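# Transfer the green pen between plates

## Task

Pick the green pen up off the blue plate and set it down on the white plate, then leave it so that no part of the robot is in contact with the pen.

## Robot and tools

Robot: two arms, left_arm and right_arm, each ending in a two-finger gripper, over a table. Calibrated bases in the scene frame: left_arm at (-0.015, +0.340, 0) m with quat_wxyz (+1.000, 0, 0, -0.004); right_arm at (+0.046, -0.370, 0) m with quat_wxyz (+1.000, 0, 0, +0.015). Both bases are essentially level, so +z in each base frame points up.

Frames: the scene frame has its origin on the table surface halfway between the nominal bases, +x pointing out over the table, +z up, and left_arm on the +y side. Arm names do not correspond to image left or right. Every hand position, orientation, velocity, target and wrist-camera pose is given in that arm's own base frame. Fixed cameras and the table use the scene frame. Reported hand numbers can be wrong by a few centimetres, worse at long reach.

Gripper: the fingers extend along the gripper's +z axis and close along its y axis. end_effector_position is the point midway between the pads, about 1 cm short of the fingertips.

The row: every motion is described by rows of 16 numbers, a single list covering both arms. The first 8 are for left_arm: x, y, z in metres, then qw, qx, qy, qz (w first), then opening. The last 8 are the same fields for right_arm. Position and quaternion are absolute targets in that arm's base frame, not offsets. Opening runs from -1 (closed) to +1 (fully open, 0.093 m). An arm that should not move still needs a full entry: repeat its last reported pose and its current opening command every time (an opening of 0 is an actual command). To hold an orientation steady, keep resending one fixed quaternion rather than copying the drifting reported one.

Tools:
- execute_actions(actions, cameras): actions is a list of actions; each action is a list of 1 to 15 rows, one row per control step of 1/30 s, with the final row repeated to fill 15 steps. An action is rejected for both arms if any target lies more than 0.6 m from that gripper's current position along any of its axes; the first action is checked against the latest reported state. An empty list just reports state and images.
- move(target, speed, blend, opening_speed, blocking, cameras): drives each gripper in a straight line from its Hand target to the given absolute pose. target is one 16-number row or a list of up to 15 rows (waypoints). speed is in m/s, 0.002 to 2.9, default 0.25 (rotation capped at twice that in rad/s), one value or one per waypoint. blend in metres rounds corners at intermediate waypoints; 0 stops at each. opening_speed (0.2 or more, per second on the -1..+1 scale) ramps the fingers gradually. A changed opening at a later waypoint is applied once all motion there has settled. Paths share a 10 s cap and do not avoid obstacles or the other arm. Grippers lag and can overshoot speed, especially with a nearly straight arm. Keep paths away from an arm's own base, since passing near it can flip the shoulder posture. blocking=false returns after about 0.5 s while motion continues; a new move then replaces the old one.
- wait(seconds, cameras): 0 to 10 s, arms hold their last command; a running move keeps going.
- stop(cameras): brakes a running move; faster moves need more room to stop.
- zoom_image(camera, region): region [x0, y0, x1, y1] in pixels of the latest image, top-left origin, at most 504 by 504.
- finished_scene(scene): ends the scene irreversibly; give the current scene's number. The pen must stay on the white plate with no contact once the robot is gone.

cameras takes names from cam_head_left, cam_head_right, cam_left_wrist, cam_right_wrist (each 672x504), ["all"], or []. An unrecognised name invalidates the call.

Reading results: each arm reports end_effector_position, end_effector_quat_wxyz, Hand target (where the arm is actually heading, possibly short of your command, so send the remainder later), Tool commands, grip_measured, Joint positions (ending with finger gap in metres), Joint velocities (may be shown as within noise or omitted), Joint torques and motor temperatures. A move adds a move: line such as done, off_target, moving, held or fault, plus limits (paced means the pose was clipped, held means steps were withheld). done means within 10 mm and 2 degrees; neither done nor off_target tells you about contact.

Control behaviour: commanded orientation is clipped to within 40 degrees of the measured one each step. Friction and gravity can leave the hand low, short or tilted; small moves can fail or go sideways. Check position and tilt after each motion and correct.

Gripping: grip_measured uses the opening scale. Pads meet near -0.94; each millimetre of object width adds about 0.0208. Readings may run up to 0.02 high. Sending -1 on a thin item does not prove a grasp, so confirm with a camera. For a firm hold send about 0.24 below the width reading; a round pen may need lower. Keep resending that value while carrying, and release by sending well above the width reading. Avoid jumping far below the width reading in one step, which briefly squeezes hard.

Avoid: dropping the pen or releasing it while it moves, pushing the pen or any object off the table, fast impacts with the table or objects, any collision or squeeze between the two arms or grippers (the clearance check does not guard gripper-to-gripper contact), and stretching or straining an arm for long, which heats motors (MOTOR HOT at 75 °C, fold-up fault at 90 °C, collapse at 100 °C). Camera cables touching the pen count as contact. A loose object may occasionally be nudged by an outside push.

Each tool is called after ">>>" as name(argument=value, ...), one argument or row to a line, values as JSON.

## Session

>>> execute_actions(
  actions=[],
)

Scene clock: 0.00 s.
left_arm: end_effector_position=(+0.3778, +0.0433, +0.0662) grip_measured=+1.000 end_effector_quat_wxyz=(+0.538, -0.102, +0.832, +0.092) | right_arm: end_effector_position=(+0.3883, -0.0296, +0.0658) grip_measured=+1.000 end_effector_quat_wxyz=(+0.518, +0.069, +0.847, -0.101)
Joint positions: left_arm=[-0.004 1.596 0.356 0.807 -0.27 -0.075 0.093] | right_arm=[0.046 1.599 0.425 0.694 0.285 0.036 0.093]
Joint velocities: within noise
Joint torques (N m): no reading
Motor temperatures (°C): left_arm=[26 28 30 30 26 28 26] | right_arm=[27 30 26 26 26 27 27]
Heat: left arm: 30 °C; right arm: 30 °C.
Hand target: left_arm +0.3805, +0.0433, +0.0712; +0.544, -0.103, +0.828, +0.092 | right_arm +0.3904, -0.0295, +0.0699; +0.523, +0.070, +0.844, -0.100
Tool commands: left_gripper/opening=+1.0 right_gripper/opening=+1.0

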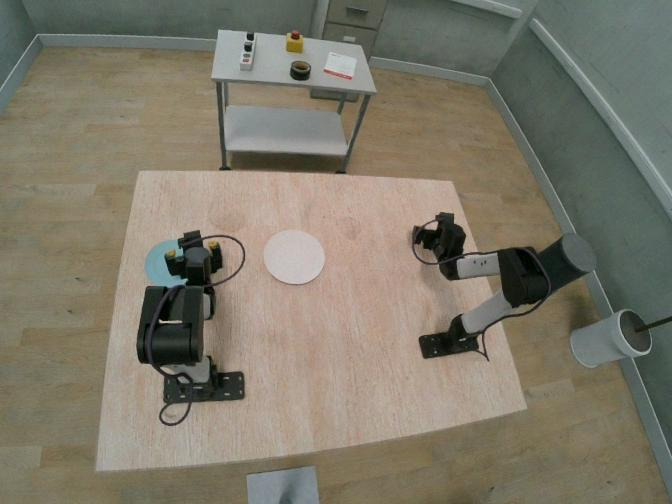

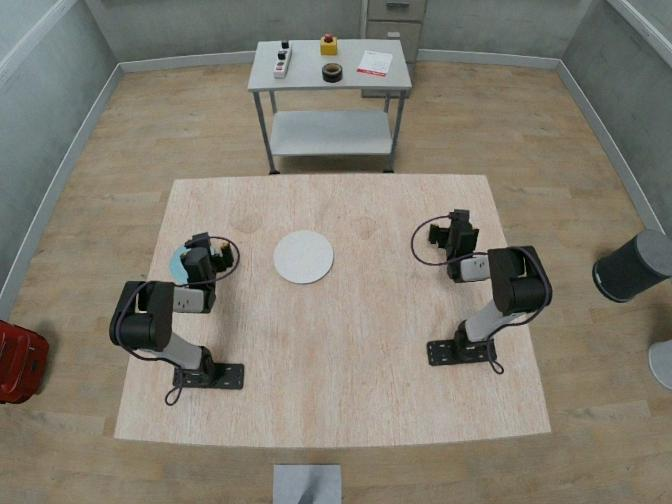

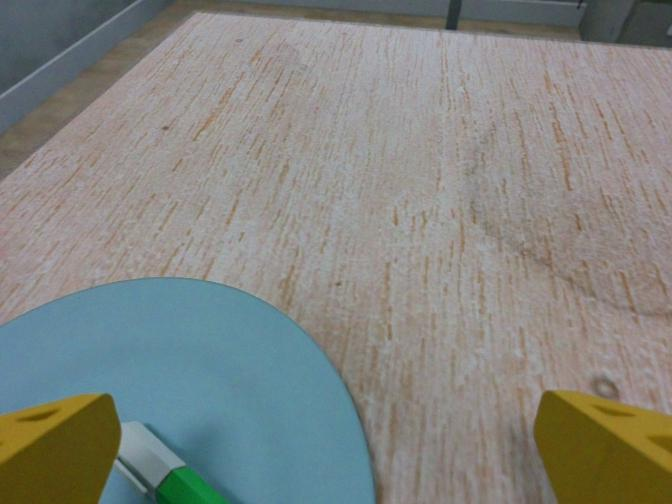

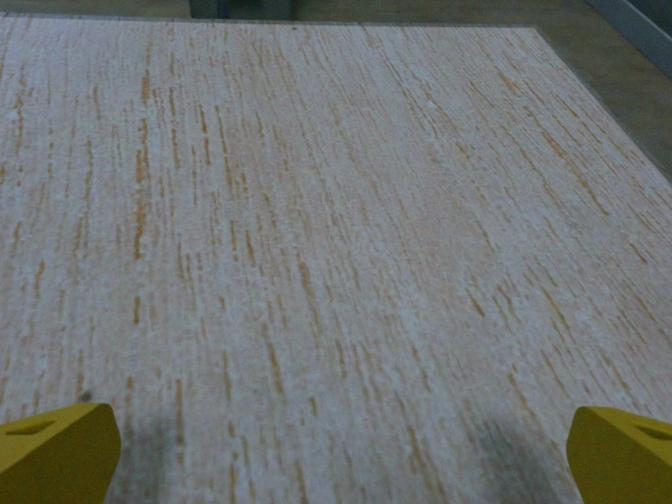

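>>> move(
  target=[0.30, 0.045, 0.22, 0.174, 0, 0.985, 0, 1, 0.3904, -0.0295, 0.0699, 0.523, 0.070, 0.844, -0.100, 1],
  speed=0.35,
  cameras=["cam_head_left", "cam_head_right", "cam_left_wrist"],
)

Scene clock: 18.40 s.
left_arm: end_effector_position=(+0.2965, +0.0466, +0.2112) grip_measured=+1.000 end_effector_quat_wxyz=(+0.170, -0.011, +0.985, +0.008) | right_arm: end_effector_position=(+0.3883, -0.0296, +0.0658) grip_measured=+1.000 end_effector_quat_wxyz=(+0.518, +0.069, +0.847, -0.101)
Joint positions: left_arm=[0.179 1.403 1.427 -1.256 0.041 0.149 0.093] | right_arm=[0.046 1.599 0.425 0.694 0.285 0.036 0.093]
Joint torques (N m): left_arm=[0.68 -3.32 11.12 0.95 0.27 0.2] | right_arm=[0.17 -6.06 5.23 2.63 0.01 0.08]
Motor temperatures (°C): left_arm=[26 29 32 34 26 28 26] | right_arm=[27 31 28 31 26 27 27]
Heat: left arm: 34 °C; right arm: 31 °C.
Hand target: left_arm +0.2988, +0.0464, +0.2210; +0.175, -0.006, +0.984, +0.002 | right_arm +0.3904, -0.0295, +0.0699; +0.523, +0.070, +0.844, -0.100
Off the commanded pose: left_arm 0.010 m, 2 deg | right_arm 0.005 m, 1 deg.
move: done
Images, in order (width x height): cam_head_left 672x504, cam_head_right 672x504, cam_left_wrist 672x504.

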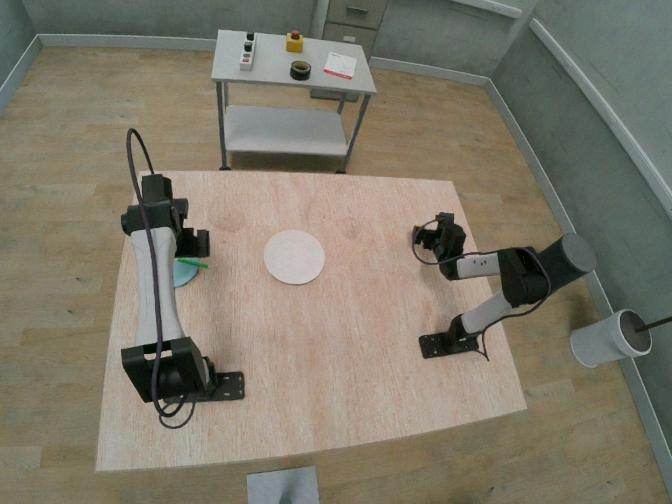

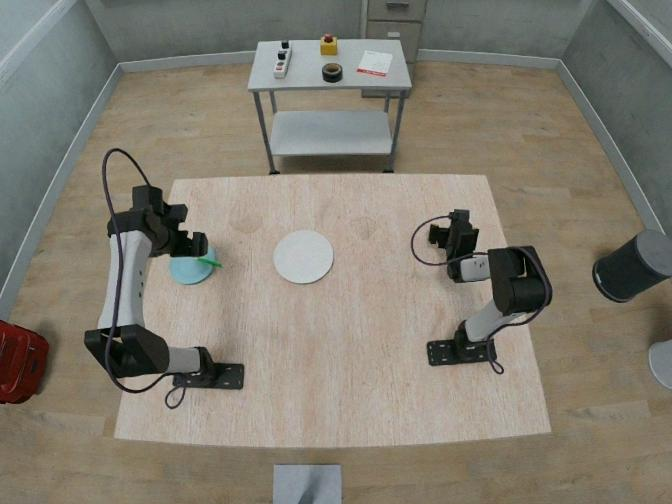

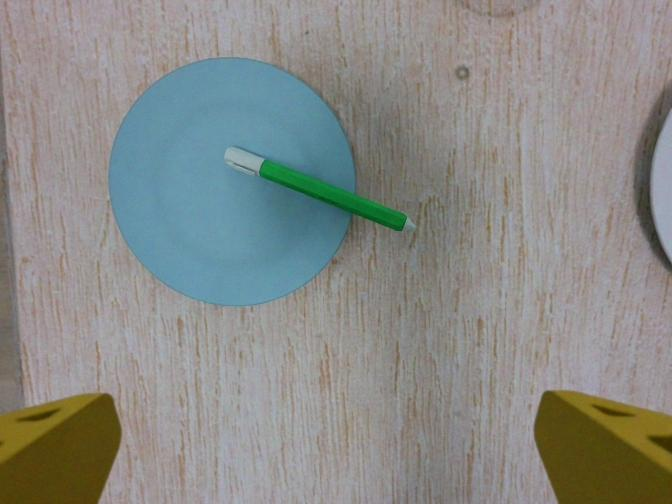

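>>> move(
  target=[0.335, 0.03, 0.17, 0, -0.574, 0.819, 0, 1, 0.3904, -0.0295, 0.0699, 0.523, 0.070, 0.844, -0.100, 1],
  speed=0.5,
  cameras=["cam_head_left", "cam_head_right", "cam_left_wrist"],
)

Scene clock: 84.07 s.
left_arm: end_effector_position=(+0.3291, +0.0319, +0.1653) grip_measured=+1.000 end_effector_quat_wxyz=(-0.003, -0.566, +0.825, +0.003) | right_arm: end_effector_position=(+0.3883, -0.0296, +0.0658) grip_measured=+1.000 end_effector_quat_wxyz=(+0.518, +0.069, +0.847, -0.101)
Joint positions: left_arm=[0.096 1.813 1.724 -1.49 -0.002 -1.107 0.093] | right_arm=[0.046 1.599 0.425 0.694 0.285 0.036 0.093]
Joint torques (N m): left_arm=[-0.7 -5.61 10.17 0.28 0.09 -0.15] | right_arm=[0.23 -6.02 5.19 2.64 0.02 0.09]
Motor temperatures (°C): left_arm=[26 30 38 32 26 28 26] | right_arm=[27 33 30 36 26 27 27]
Heat: left arm: 38 °C; right arm: 36 °C.
Hand target: left_arm +0.3350, +0.0283, +0.1703; -0.002, -0.570, +0.822, -0.004 | right_arm +0.3904, -0.0295, +0.0699; +0.523, +0.070, +0.844, -0.100
Off the commanded pose: left_arm 0.008 m, 1 deg | right_arm 0.005 m, 1 deg.
move: done
Images, in order (width x height): cam_head_left 672x504, cam_head_right 672x504, cam_left_wrist 672x504.

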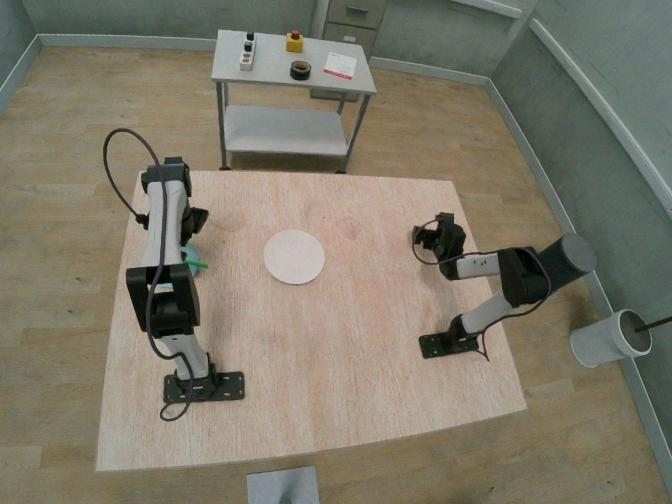

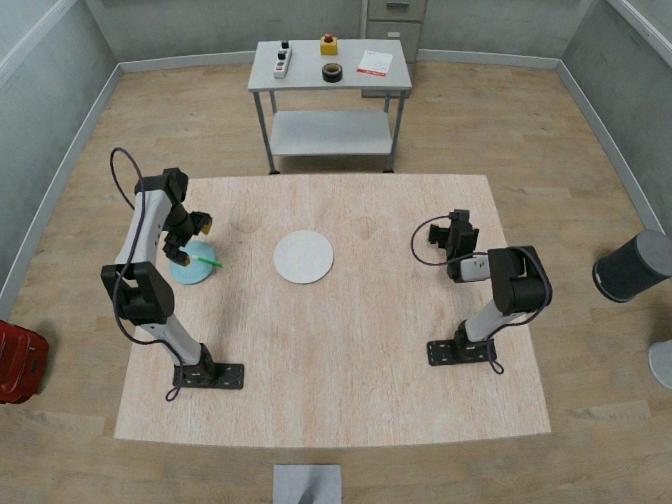

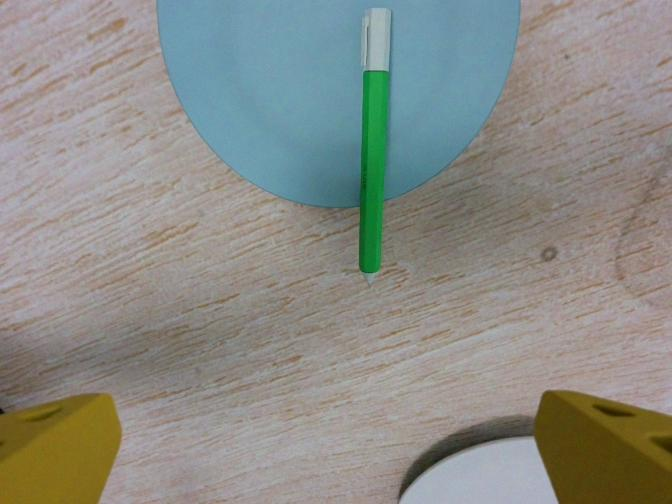

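>>> move(
  target=[0.363, 0.062, 0.125, 0, -0.566, 0.824, 0, 1, 0.3904, -0.0295, 0.0699, 0.523, 0.070, 0.844, -0.100, 1],
  speed=0.3,
  cameras=["cam_head_right", "cam_left_wrist"],
)

Scene clock: 132.47 s.
left_arm: end_effector_position=(+0.3566, +0.0601, +0.1262) grip_measured=+1.000 end_effector_quat_wxyz=(-0.007, -0.571, +0.821, +0.004) | right_arm: end_effector_position=(+0.3883, -0.0296, +0.0658) grip_measured=+1.000 end_effector_quat_wxyz=(+0.518, +0.069, +0.847, -0.101)
Joint positions: left_arm=[0.166 1.932 1.724 -1.378 -0.002 -1.049 0.093] | right_arm=[0.046 1.599 0.425 0.694 0.285 0.036 0.093]
Joint torques (N m): left_arm=[0.16 -6.93 7.6 0.58 -0.02 0.17] | right_arm=[0.2 -6.06 5.2 2.63 0.01 0.1]
Heat: left arm: 38 °C; right arm: 38 °C.
Hand target: left_arm +0.3631, +0.0618, +0.1251; +0.000, -0.566, +0.824, +0.000 | right_arm +0.3904, -0.0295, +0.0699; +0.523, +0.070, +0.844, -0.100
Off the commanded pose: left_arm 0.007 m, 1 deg | right_arm 0.005 m, 1 deg.
move: done
Images, in order (width x height): cam_head_right 672x504, cam_left_wrist 672x504.

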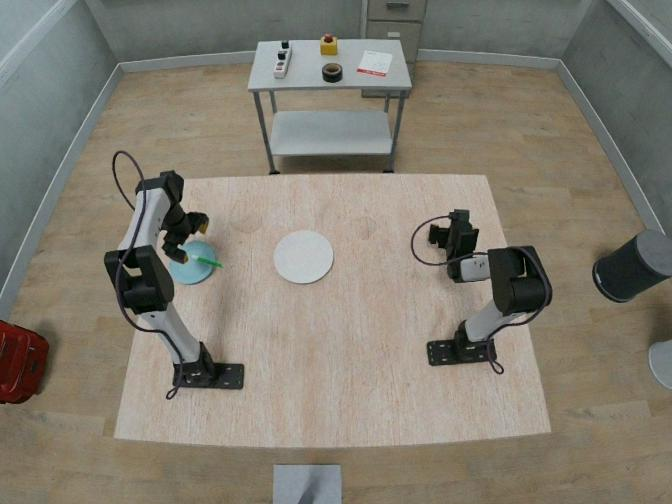

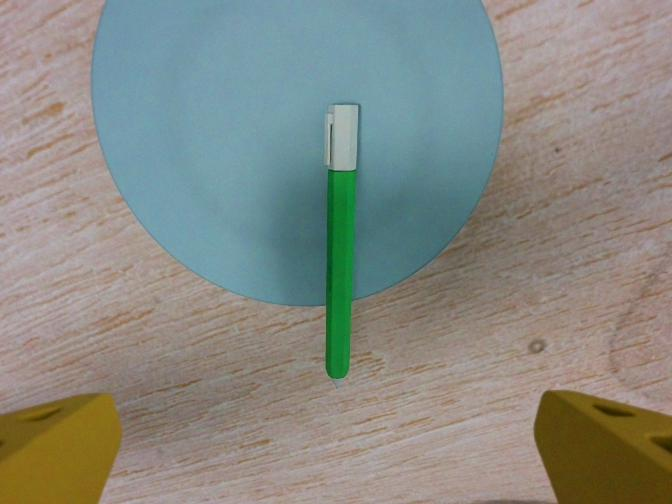

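>>> move(
  target=[0.367, 0.065, 0.065, 0.006, -0.559, 0.829, 0, 1, 0.3904, -0.0295, 0.0699, 0.523, 0.070, 0.844, -0.100, 1],
  speed=0.2,
  cameras=["cam_head_right", "cam_left_wrist"],
)

Scene clock: 163.60 s.
left_arm: end_effector_position=(+0.3687, +0.0622, +0.0738) grip_measured=+1.000 end_effector_quat_wxyz=(+0.010, -0.562, +0.827, -0.004) | right_arm: end_effector_position=(+0.3883, -0.0296, +0.0658) grip_measured=+1.000 end_effector_quat_wxyz=(+0.518, +0.069, +0.847, -0.101)
Joint positions: left_arm=[0.166 1.959 1.553 -1.144 -0.002 -1.027 0.093] | right_arm=[0.046 1.599 0.425 0.694 0.285 0.036 0.093]
Joint torques (N m): left_arm=[0.55 -7.17 4.9 0.68 -0.08 0.18] | right_arm=[0.18 -6.08 5.24 2.63 0.01 0.09]
Motor temperatures (°C): left_arm=[26 35 37 31 26 28 26] | right_arm=[27 34 31 40 26 27 27]
Heat: left arm: 37 °C; right arm: 40 °C.
Hand target: left_arm +0.3666, +0.0649, +0.0650; +0.005, -0.559, +0.829, +0.000 | right_arm +0.3904, -0.0295, +0.0699; +0.523, +0.070, +0.844, -0.100
Off the commanded pose: left_arm 0.009 m, 1 deg | right_arm 0.005 m, 1 deg.
move: done
Images, in order (width x height): cam_head_right 672x504, cam_left_wrist 672x504.

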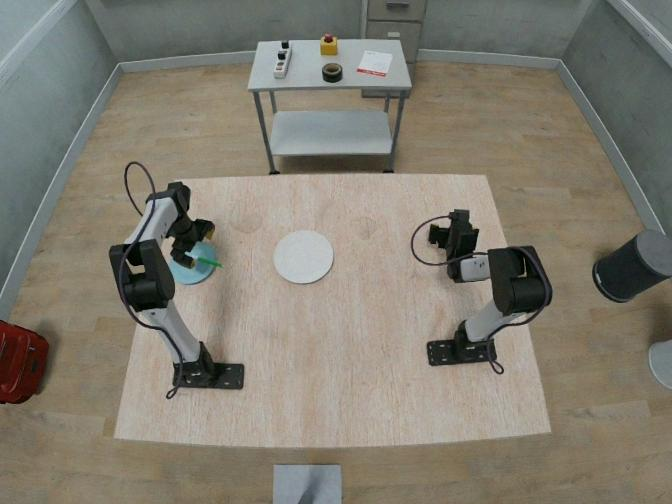

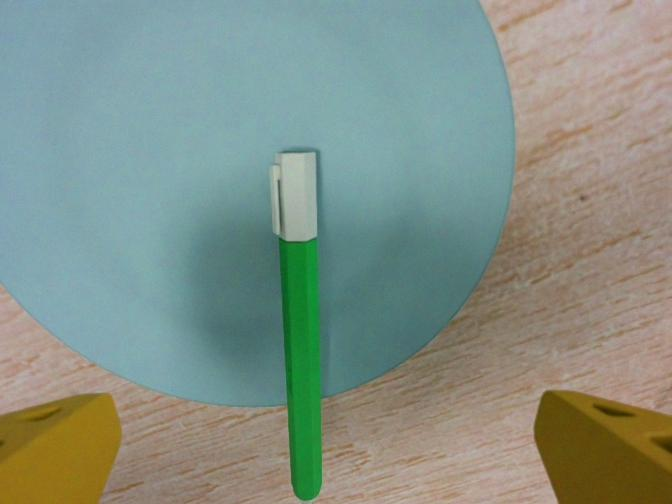

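>>> move(
  target=[0.359, 0.063, 0.045, 0.0, -0.559, 0.829, 0, 1, 0.3904, -0.0295, 0.0699, 0.523, 0.070, 0.844, -0.100, 1],
  speed=0.15,
  cameras=["cam_left_wrist"],
)

Scene clock: 175.77 s.
left_arm: end_effector_position=(+0.3620, +0.0611, +0.0535) grip_measured=+1.000 end_effector_quat_wxyz=(+0.005, -0.561, +0.828, -0.001) | right_arm: end_effector_position=(+0.3883, -0.0296, +0.0658) grip_measured=+1.000 end_effector_quat_wxyz=(+0.518, +0.069, +0.847, -0.101)
Joint positions: left_arm=[0.166 1.959 1.471 -1.072 -0.002 -1.026 0.093] | right_arm=[0.046 1.599 0.425 0.694 0.285 0.036 0.093]
Joint torques (N m): left_arm=[0.61 -7.28 4.6 0.66 -0.02 0.18] | right_arm=[0.18 -6.05 5.24 2.63 0.01 0.07]
Heat: left arm: 36 °C; right arm: 40 °C.
Hand target: left_arm +0.3588, +0.0629, +0.0453; +0.000, -0.559, +0.829, +0.000 | right_arm +0.3904, -0.0295, +0.0699; +0.523, +0.070, +0.844, -0.100
Off the commanded pose: left_arm 0.009 m, 1 deg | right_arm 0.005 m, 1 deg.
move: done
Images, in order (width x height): cam_left_wrist 672x504.

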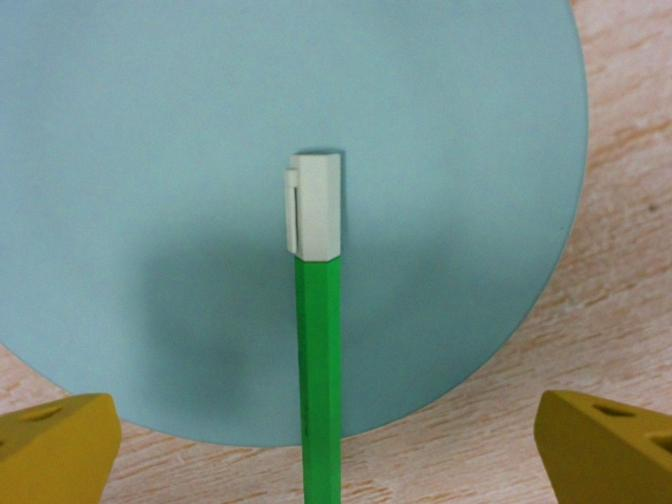

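>>> move(
  target=[0.3575, 0.063, 0.027, 0.0, -0.559, 0.829, 0, 1, 0.3904, -0.0295, 0.0699, 0.523, 0.070, 0.844, -0.100, 1],
  speed=0.1,
  cameras=["cam_left_wrist", "cam_head_right"],
)

>>> zoom_image(
  camera="cam_head_right",
  region=[130, 190, 270, 300],
)

Scene clock: 184.93 s.
left_arm: end_effector_position=(+0.3615, +0.0610, +0.0378) grip_measured=+1.000 end_effector_quat_wxyz=(+0.009, -0.561, +0.828, -0.003) | right_arm: end_effector_position=(+0.3883, -0.0296, +0.0658) grip_measured=+1.000 end_effector_quat_wxyz=(+0.518, +0.069, +0.847, -0.101)
Joint positions: left_arm=[0.166 1.967 1.417 -1.003 -0.002 -1.026 0.093] | right_arm=[0.046 1.599 0.425 0.694 0.285 0.036 0.093]
Joint torques (N m): left_arm=[0.68 -6.69 4.56 0.71 -0.02 0.18] | right_arm=[0.2 -6.08 5.22 2.63 0.01 0.08]
Heat: left arm: 36 °C; right arm: 41 °C.
Hand target: left_arm +0.3575, +0.0629, +0.0272; +0.000, -0.559, +0.829, +0.000 | right_arm +0.3904, -0.0295, +0.0699; +0.523, +0.070, +0.844, -0.100
Off the commanded pose: left_arm 0.012 m, 1 deg | right_arm 0.005 m, 1 deg.
move: off_target (left_arm)
Images, in order (width x height): cam_head_right 672x504, cam_left_wrist 672x504.

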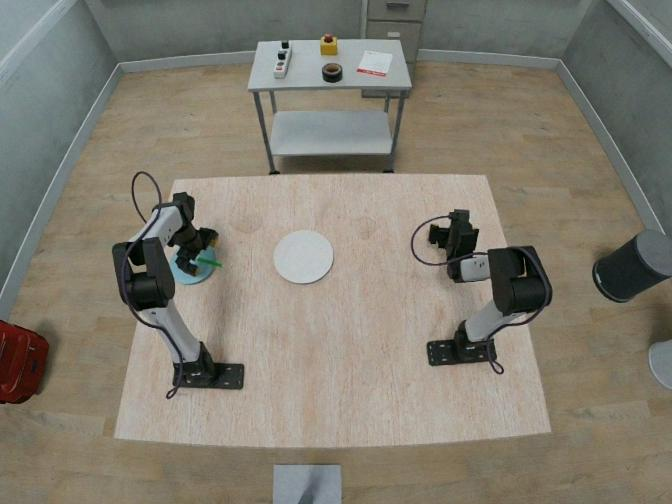

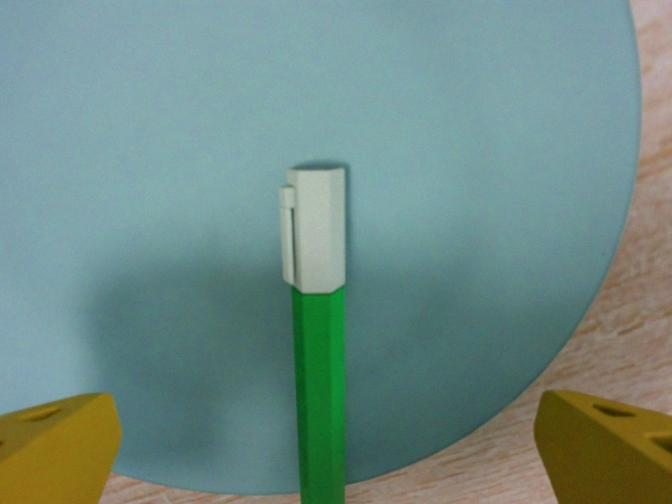

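Scaled by 3.600.

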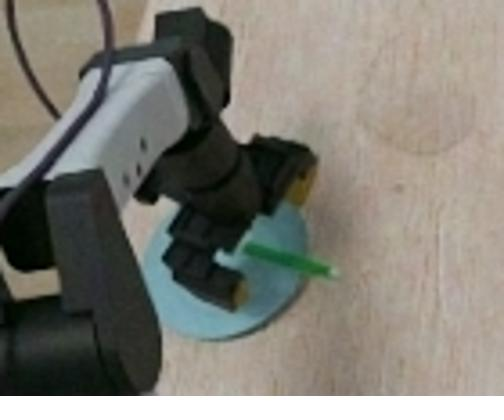

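>>> move(
  target=[0.3565, 0.063, 0.017, 0.0, -0.559, 0.829, 0, 1, 0.3904, -0.0295, 0.0699, 0.523, 0.070, 0.844, -0.100, 1],
  speed=0.06,
  cameras=["cam_left_wrist", "cam_head_right"],
)

>>> zoom_image(
  camera="cam_head_right",
  region=[150, 220, 240, 290],
)

Scene clock: 198.53 s.
left_arm: end_effector_position=(+0.3610, +0.0609, +0.0307) grip_measured=+1.000 end_effector_quat_wxyz=(+0.010, -0.561, +0.828, -0.004) | right_arm: end_effector_position=(+0.3883, -0.0296, +0.0658) grip_measured=+1.000 end_effector_quat_wxyz=(+0.518, +0.069, +0.847, -0.101)
Joint positions: left_arm=[0.166 1.971 1.394 -0.972 -0.002 -1.026 0.093] | right_arm=[0.046 1.599 0.425 0.694 0.285 0.036 0.093]
Joint torques (N m): left_arm=[0.73 -6.27 4.14 0.76 -0.02 0.18] | right_arm=[0.2 -6.04 5.22 2.64 0.02 0.09]
Heat: left arm: 36 °C; right arm: 41 °C.
Hand target: left_arm +0.3560, +0.0628, +0.0174; +0.000, -0.559, +0.829, +0.000 | right_arm +0.3904, -0.0295, +0.0699; +0.523, +0.070, +0.844, -0.100
Off the commanded pose: left_arm 0.015 m, 1 deg | right_arm 0.005 m, 1 deg.
move: off_target (left_arm)
Images, in order (width x height): cam_head_right 672x504, cam_left_wrist 672x504.

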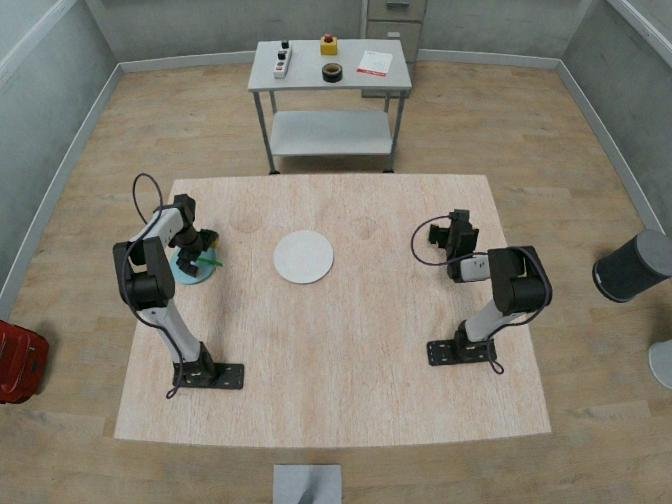

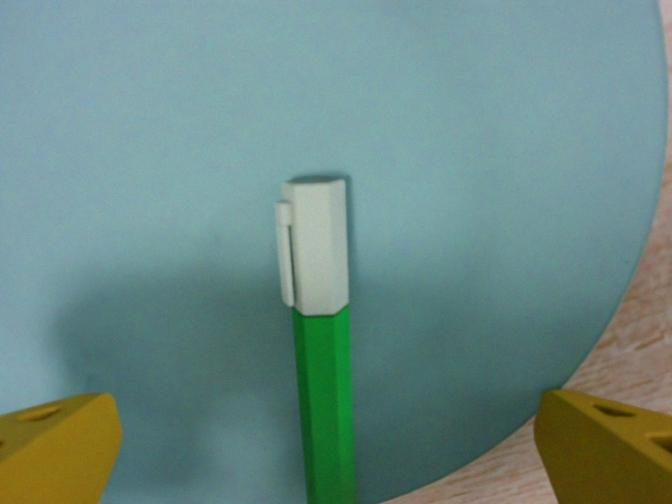

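Scaled by 5.600.

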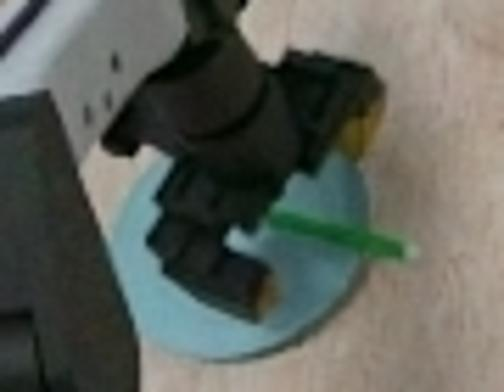

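>>> move(
  target=[0.3565, 0.063, 0.010, 0.0, -0.559, 0.829, 0, 1, 0.3904, -0.0295, 0.0699, 0.523, 0.070, 0.844, -0.100, 1],
  speed=0.06,
  cameras=["cam_left_wrist"],
)

>>> zoom_image(
  camera="cam_left_wrist",
  region=[168, 126, 672, 504],
)

Scene clock: 249.80 s.
left_arm: end_effector_position=(+0.3633, +0.0613, +0.0264) grip_measured=+1.000 end_effector_quat_wxyz=(+0.015, -0.561, +0.827, -0.006) | right_arm: end_effector_position=(+0.3883, -0.0296, +0.0658) grip_measured=+1.000 end_effector_quat_wxyz=(+0.518, +0.069, +0.847, -0.101)
Joint positions: left_arm=[0.166 1.975 1.38 -0.943 -0.002 -1.026 0.093] | right_arm=[0.046 1.599 0.425 0.694 0.285 0.036 0.093]
Joint torques (N m): left_arm=[0.72 -5.9 3.96 0.74 -0.01 0.18] | right_arm=[0.18 -6.08 5.19 2.63 0.01 0.08]
Heat: left arm: 36 °C; right arm: 43 °C.
Hand target: left_arm +0.3560, +0.0628, +0.0107; +0.000, -0.560, +0.829, +0.000 | right_arm +0.3904, -0.0295, +0.0699; +0.523, +0.070, +0.844, -0.100
Off the commanded pose: left_arm 0.018 m, 2 deg | right_arm 0.005 m, 1 deg.
move: off_target (left_arm)
Images, in order (width x height): cam_left_wrist 672x504.

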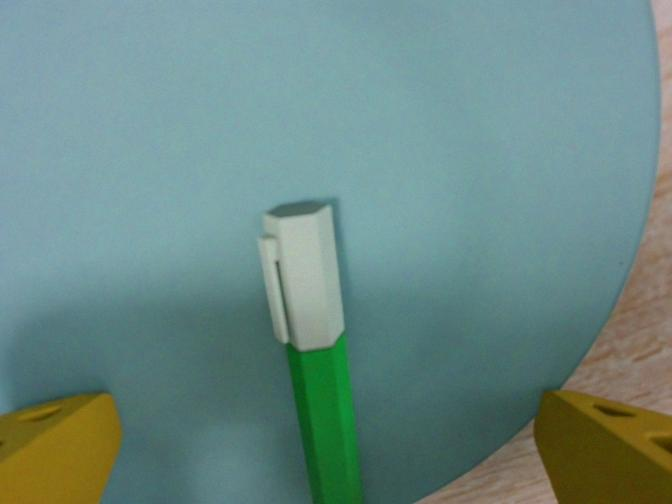

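Scaled by 1.000.

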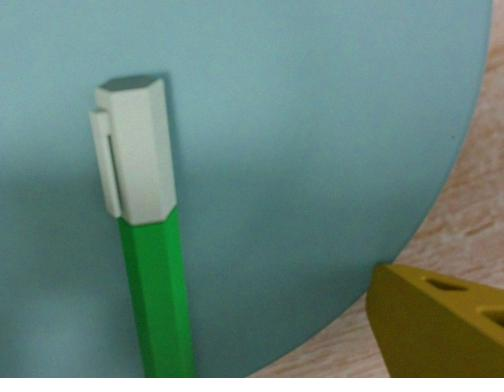

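>>> move(
  target=[
    [0.3565, 0.063, 0.021, 0.0, -0.559, 0.829, 0, 1, 0.3904, -0.0295, 0.0699, 0.523, 0.070, 0.844, -0.100, 1],
    [0.3565, 0.063, 0.0215, 0.0, -0.559, 0.829, 0, -0.95, 0.3904, -0.0295, 0.0699, 0.523, 0.070, 0.844, -0.100, 1],
  ],
  speed=0.05,
  opening_speed=0.8,
  cameras=["cam_left_wrist", "cam_head_right"],
)

>>> zoom_image(
  camera="cam_head_right",
  region=[150, 220, 240, 290],
)

Scene clock: 271.57 s.
left_arm: end_effector_position=(+0.3631, +0.0602, +0.0263) grip_measured=-0.886 end_effector_quat_wxyz=(+0.014, -0.560, +0.828, -0.009) | right_arm: end_effector_position=(+0.3883, -0.0296, +0.0658) grip_measured=+1.000 end_effector_quat_wxyz=(+0.518, +0.069, +0.847, -0.101)
Joint positions: left_arm=[0.166 1.975 1.38 -0.944 0.004 -1.023 0.003] | right_arm=[0.046 1.599 0.425 0.694 0.285 0.036 0.093]
Joint torques (N m): left_arm=[0.73 -6.99 6.23 0.34 -0.09 0.16] | right_arm=[0.18 -6.06 5.22 2.63 0.01 0.08]
Heat: left arm: 36 °C; right arm: 44 °C.
Hand target: left_arm +0.3566, +0.0630, +0.0217; +0.000, -0.559, +0.829, +0.000 | right_arm +0.3904, -0.0295, +0.0699; +0.523, +0.070, +0.844, -0.100
Off the commanded pose: left_arm 0.009 m, 2 deg | right_arm 0.005 m, 1 deg.
move: done
Images, in order (width x height): cam_head_right 672x504, cam_left_wrist 672x504.

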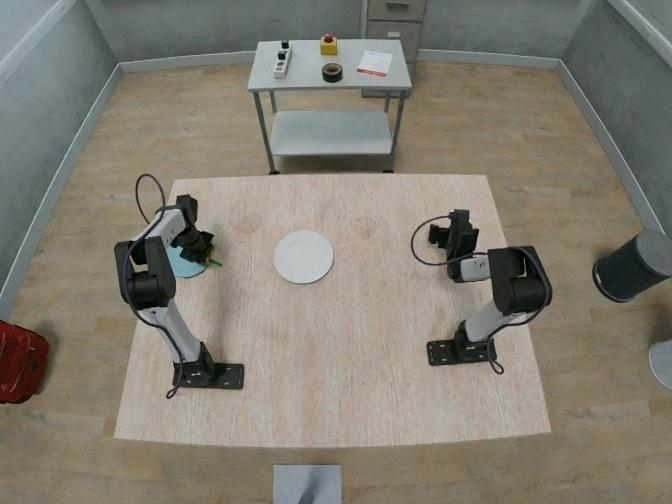

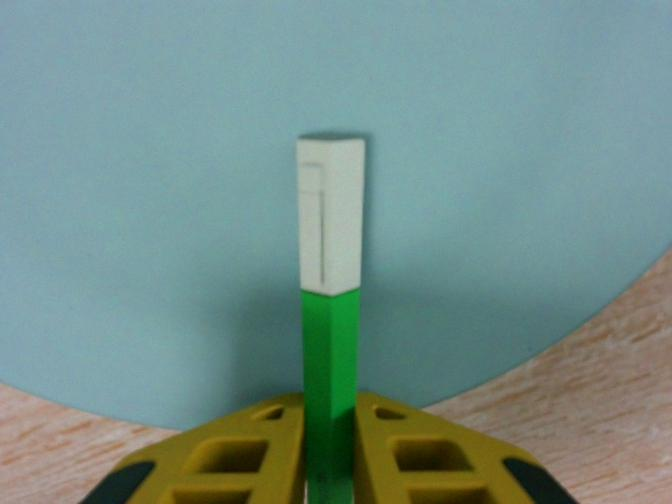

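Scaled by 5.600.

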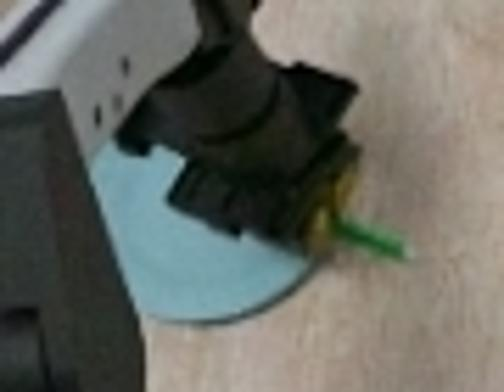

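>>> move(
  target=[
    [0.3565, 0.063, 0.045, 0.0, -0.559, 0.829, 0, -0.95, 0.3904, -0.0295, 0.0699, 0.523, 0.070, 0.844, -0.100, 1],
    [0.360, 0.05, 0.14, 0.0, -0.559, 0.829, 0, -0.95, 0.3904, -0.0295, 0.0699, 0.523, 0.070, 0.844, -0.100, 1],
    [0.390, -0.22, 0.15, 0.0, -0.25, 0.968, 0, -0.95, 0.3904, -0.0295, 0.0699, 0.523, 0.070, 0.844, -0.100, 1],
  ],
  speed=[0.06, 0.2, 0.3],
  blend=[0.01, 0.04, 0],
  cameras=["cam_left_wrist", "cam_head_right"],
)

Scene clock: 294.73 s.
left_arm: end_effector_position=(+0.3839, -0.2207, +0.1471) grip_measured=-0.895 end_effector_quat_wxyz=(+0.020, -0.253, +0.967, -0.023) | right_arm: end_effector_position=(+0.3883, -0.0296, +0.0658) grip_measured=+1.000 end_effector_quat_wxyz=(+0.518, +0.069, +0.847, -0.101)
Joint positions: left_arm=[-0.52 2.249 2.29 -1.55 0.004 -1.032 0.002] | right_arm=[0.046 1.599 0.425 0.694 0.285 0.036 0.093]
Joint torques (N m): left_arm=[0.61 -8.4 10.1 0.4 -0.11 0.18] | right_arm=[0.18 -6.05 5.2 2.63 0.01 0.08]
Heat: left arm: 38 °C; right arm: 44 °C.
Hand target: left_arm +0.3890, -0.2187, +0.1494; +0.025, -0.250, +0.968, -0.023 | right_arm +0.3904, -0.0295, +0.0699; +0.523, +0.070, +0.844, -0.100
Off the commanded pose: left_arm 0.007 m, 4 deg | right_arm 0.005 m, 1 deg.
joint sent to its limit (left arm) — joint 4 (wrist pitch), lower limit. The joint targets are off in orientation, not in position.
move: off_target (left_arm)
Images, in order (width x height): cam_head_right 672x504, cam_left_wrist 672x504.

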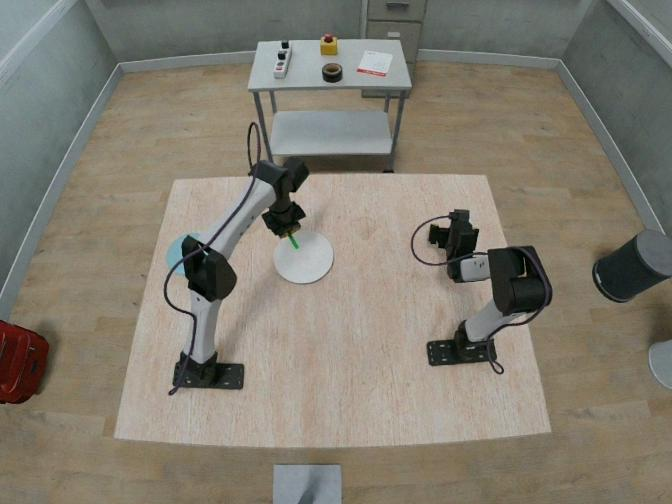

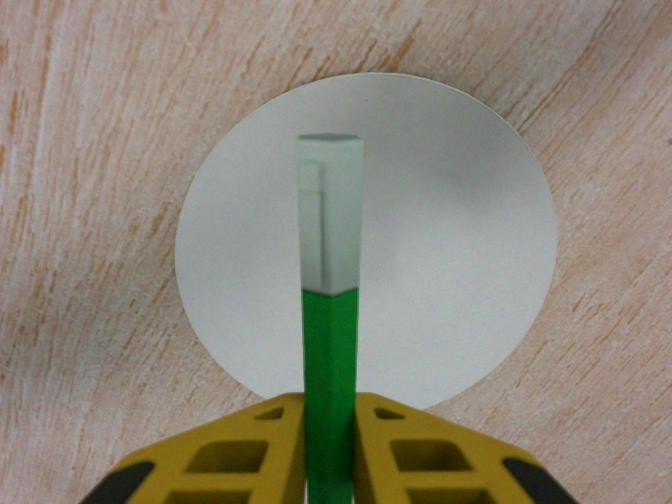

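>>> move(
  target=[0.396, -0.236, 0.07, 0.0, -0.25, 0.968, 0, -0.95, 0.3904, -0.0295, 0.0699, 0.523, 0.070, 0.844, -0.100, 1],
  speed=0.2,
  cameras=["cam_left_wrist", "cam_head_right"],
)

>>> zoom_image(
  camera="cam_head_right",
  region=[240, 190, 370, 300],
)

Scene clock: 311.97 s.
left_arm: end_effector_position=(+0.3955, -0.2328, +0.0759) grip_measured=-0.895 end_effector_quat_wxyz=(-0.002, -0.248, +0.969, -0.001) | right_arm: end_effector_position=(+0.3883, -0.0296, +0.0658) grip_measured=+1.000 end_effector_quat_wxyz=(+0.518, +0.069, +0.847, -0.101)
Joint positions: left_arm=[-0.53 2.362 2.197 -1.408 0.004 -1.032 0.002] | right_arm=[0.046 1.599 0.425 0.694 0.285 0.036 0.093]
Joint torques (N m): left_arm=[-0.72 -9.85 5.93 0.62 -0.09 -0.1] | right_arm=[0.2 -6.04 5.24 2.63 0.01 0.09]
Motor temperatures (°C): left_arm=[26 38 36 30 26 28 27] | right_arm=[27 34 31 45 26 27 27]
Heat: left arm: 38 °C; right arm: 45 °C.
Hand target: left_arm +0.3959, -0.2359, +0.0702; +0.000, -0.250, +0.968, +0.000 | right_arm +0.3904, -0.0295, +0.0699; +0.523, +0.070, +0.844, -0.100
Off the commanded pose: left_arm 0.007 m, 0 deg | right_arm 0.005 m, 1 deg.
move: done
Images, in order (width x height): cam_head_right 672x504, cam_left_wrist 672x504.

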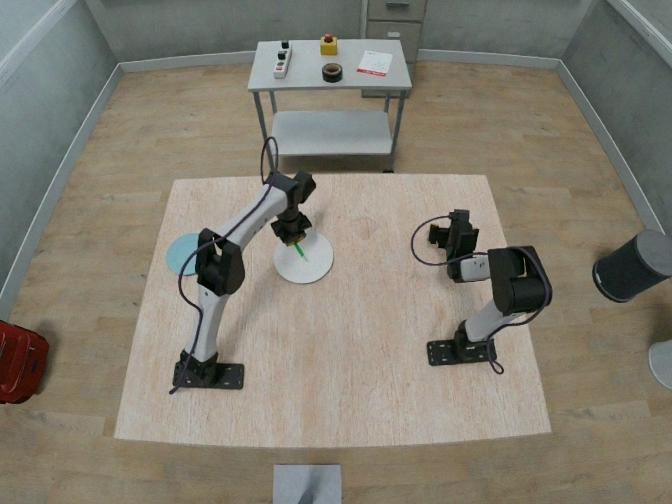

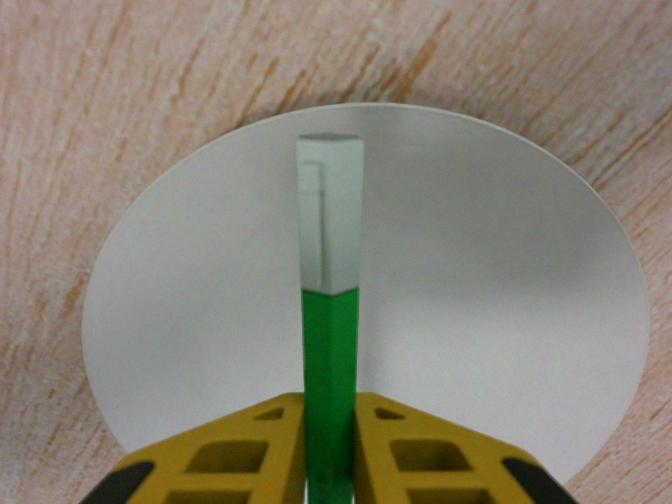

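Scaled by 3.877.

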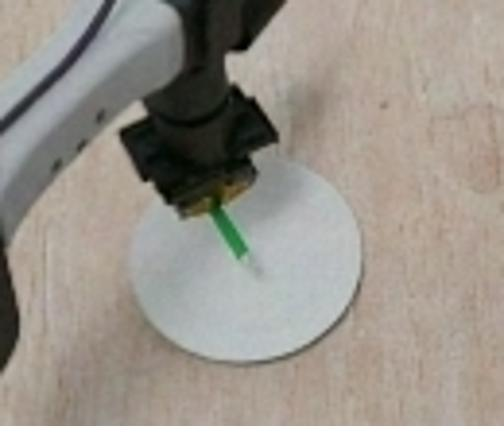

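>>> move(
  target=[0.386, -0.253, 0.045, 0.0, -0.25, 0.968, 0, -0.95, 0.3904, -0.0295, 0.0699, 0.523, 0.070, 0.844, -0.100, 1],
  speed=0.12,
  cameras=["cam_left_wrist", "cam_head_right"],
)

>>> zoom_image(
  camera="cam_head_right",
  region=[240, 190, 370, 300],
)

Scene clock: 332.27 s.
left_arm: end_effector_position=(+0.3884, -0.2528, +0.0555) grip_measured=-0.895 end_effector_quat_wxyz=(+0.003, -0.245, +0.970, -0.007) | right_arm: end_effector_position=(+0.3883, -0.0296, +0.0658) grip_measured=+1.000 end_effector_quat_wxyz=(+0.518, +0.069, +0.847, -0.101)
Joint positions: left_arm=[-0.575 2.362 2.116 -1.311 0.004 -1.07 0.002] | right_arm=[0.046 1.599 0.425 0.694 0.285 0.036 0.093]
Joint torques (N m): left_arm=[-0.49 -9.81 4.67 0.68 -0.1 -0.16] | right_arm=[0.18 -6.06 5.23 2.63 0.02 0.09]
Heat: left arm: 42 °C; right arm: 45 °C.
Hand target: left_arm +0.3860, -0.2527, +0.0452; +0.000, -0.250, +0.968, +0.000 | right_arm +0.3904, -0.0295, +0.0699; +0.523, +0.070, +0.844, -0.100
Off the commanded pose: left_arm 0.011 m, 1 deg | right_arm 0.005 m, 1 deg.
move: off_target (left_arm)
Images, in order (width x height): cam_head_right 672x504, cam_left_wrist 672x504.

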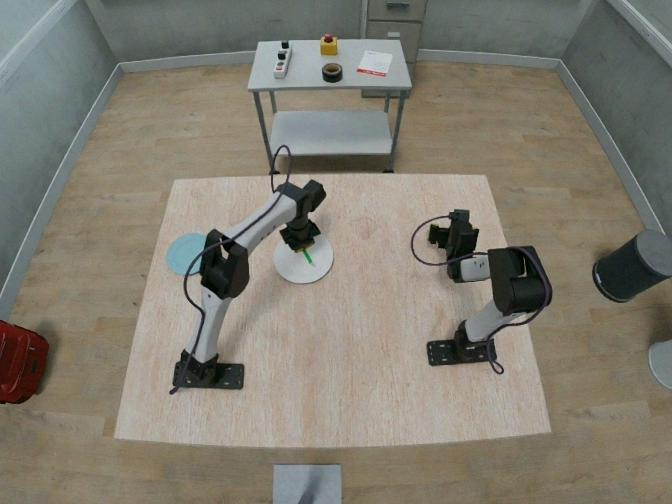

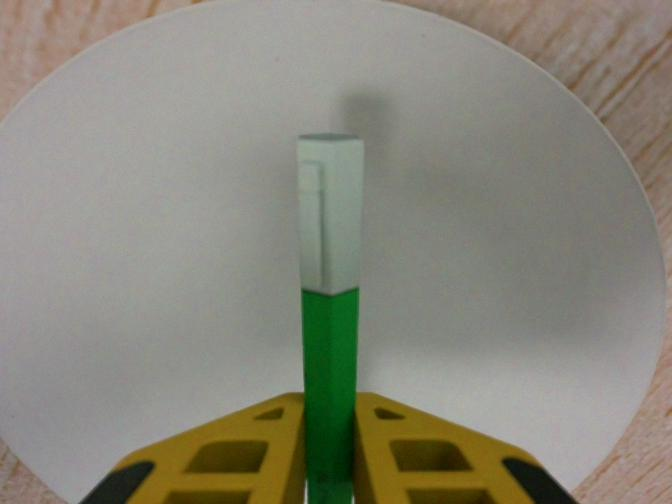

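Scaled by 3.877.

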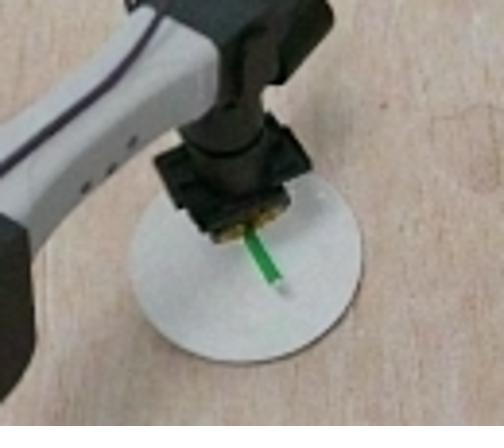

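>>> move(
  target=[0.384, -0.254, 0.024, 0.0, -0.25, 0.968, 0, -0.95, 0.3904, -0.0295, 0.0699, 0.523, 0.070, 0.844, -0.100, 1],
  speed=0.08,
  cameras=["cam_left_wrist", "cam_head_right"],
)

>>> zoom_image(
  camera="cam_head_right",
  region=[240, 190, 370, 300],
)

Scene clock: 345.37 s.
left_arm: end_effector_position=(+0.3872, -0.2535, +0.0353) grip_measured=-0.895 end_effector_quat_wxyz=(+0.004, -0.245, +0.969, -0.007) | right_arm: end_effector_position=(+0.3883, -0.0296, +0.0658) grip_measured=+1.000 end_effector_quat_wxyz=(+0.518, +0.069, +0.847, -0.101)
Joint positions: left_arm=[-0.578 2.362 2.036 -1.23 0.004 -1.073 0.002] | right_arm=[0.046 1.599 0.425 0.694 0.285 0.036 0.093]
Joint torques (N m): left_arm=[-0.68 -9.62 4.71 0.64 -0.09 -0.15] | right_arm=[0.21 -6.04 5.24 2.63 0 0.09]
Motor temperatures (°C): left_arm=[26 43 35 30 26 28 27] | right_arm=[27 34 31 45 26 27 27]
Heat: left arm: 43 °C; right arm: 45 °C.
Hand target: left_arm +0.3837, -0.2539, +0.0241; +0.000, -0.250, +0.968, +0.000 | right_arm +0.3904, -0.0295, +0.0699; +0.523, +0.070, +0.844, -0.100
Off the commanded pose: left_arm 0.012 m, 1 deg | right_arm 0.005 m, 1 deg.
move: off_target (left_arm)
Images, in order (width x height): cam_head_right 672x504, cam_left_wrist 672x504.

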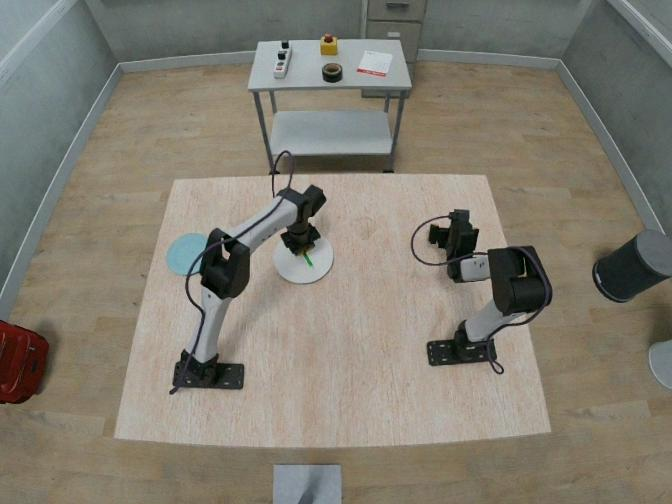

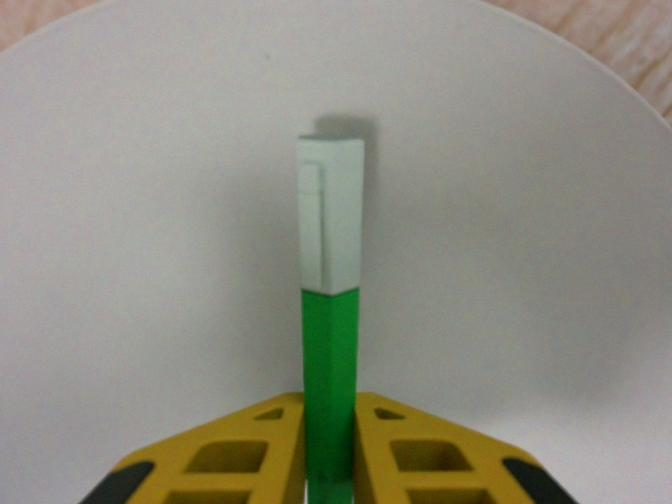

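Scaled by 3.877.

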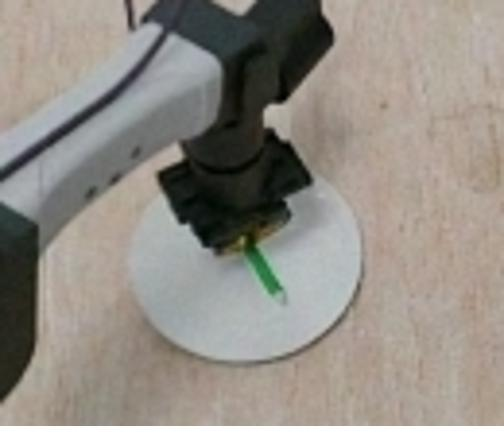

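>>> move(
  target=[0.383, -0.254, 0.0155, 0.0, -0.25, 0.968, 0, -0.95, 0.3904, -0.0295, 0.0699, 0.523, 0.070, 0.844, -0.100, 1],
  speed=0.05,
  cameras=["cam_left_wrist"],
)

Scene clock: 350.53 s.
left_arm: end_effector_position=(+0.3861, -0.2528, +0.0278) grip_measured=-0.895 end_effector_quat_wxyz=(+0.003, -0.247, +0.969, -0.006) | right_arm: end_effector_position=(+0.3883, -0.0296, +0.0658) grip_measured=+1.000 end_effector_quat_wxyz=(+0.518, +0.069, +0.847, -0.101)
Joint positions: left_arm=[-0.578 2.362 2.006 -1.202 0.004 -1.076 0.002] | right_arm=[0.046 1.599 0.425 0.694 0.285 0.036 0.093]
Joint torques (N m): left_arm=[-0.77 -9.5 4.56 0.72 -0.09 -0.15] | right_arm=[0.23 -6.09 5.2 2.63 0.02 0.08]
Heat: left arm: 43 °C; right arm: 45 °C.
Hand target: left_arm +0.3829, -0.2538, +0.0157; +0.000, -0.250, +0.968, +0.000 | right_arm +0.3904, -0.0295, +0.0699; +0.523, +0.070, +0.844, -0.100
Off the commanded pose: left_arm 0.013 m, 1 deg | right_arm 0.005 m, 1 deg.
move: off_target (left_arm)
Images, in order (width x height): cam_left_wrist 672x504.

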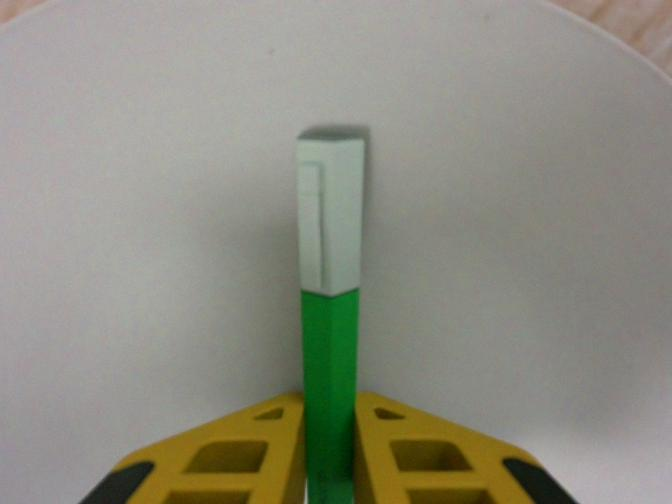

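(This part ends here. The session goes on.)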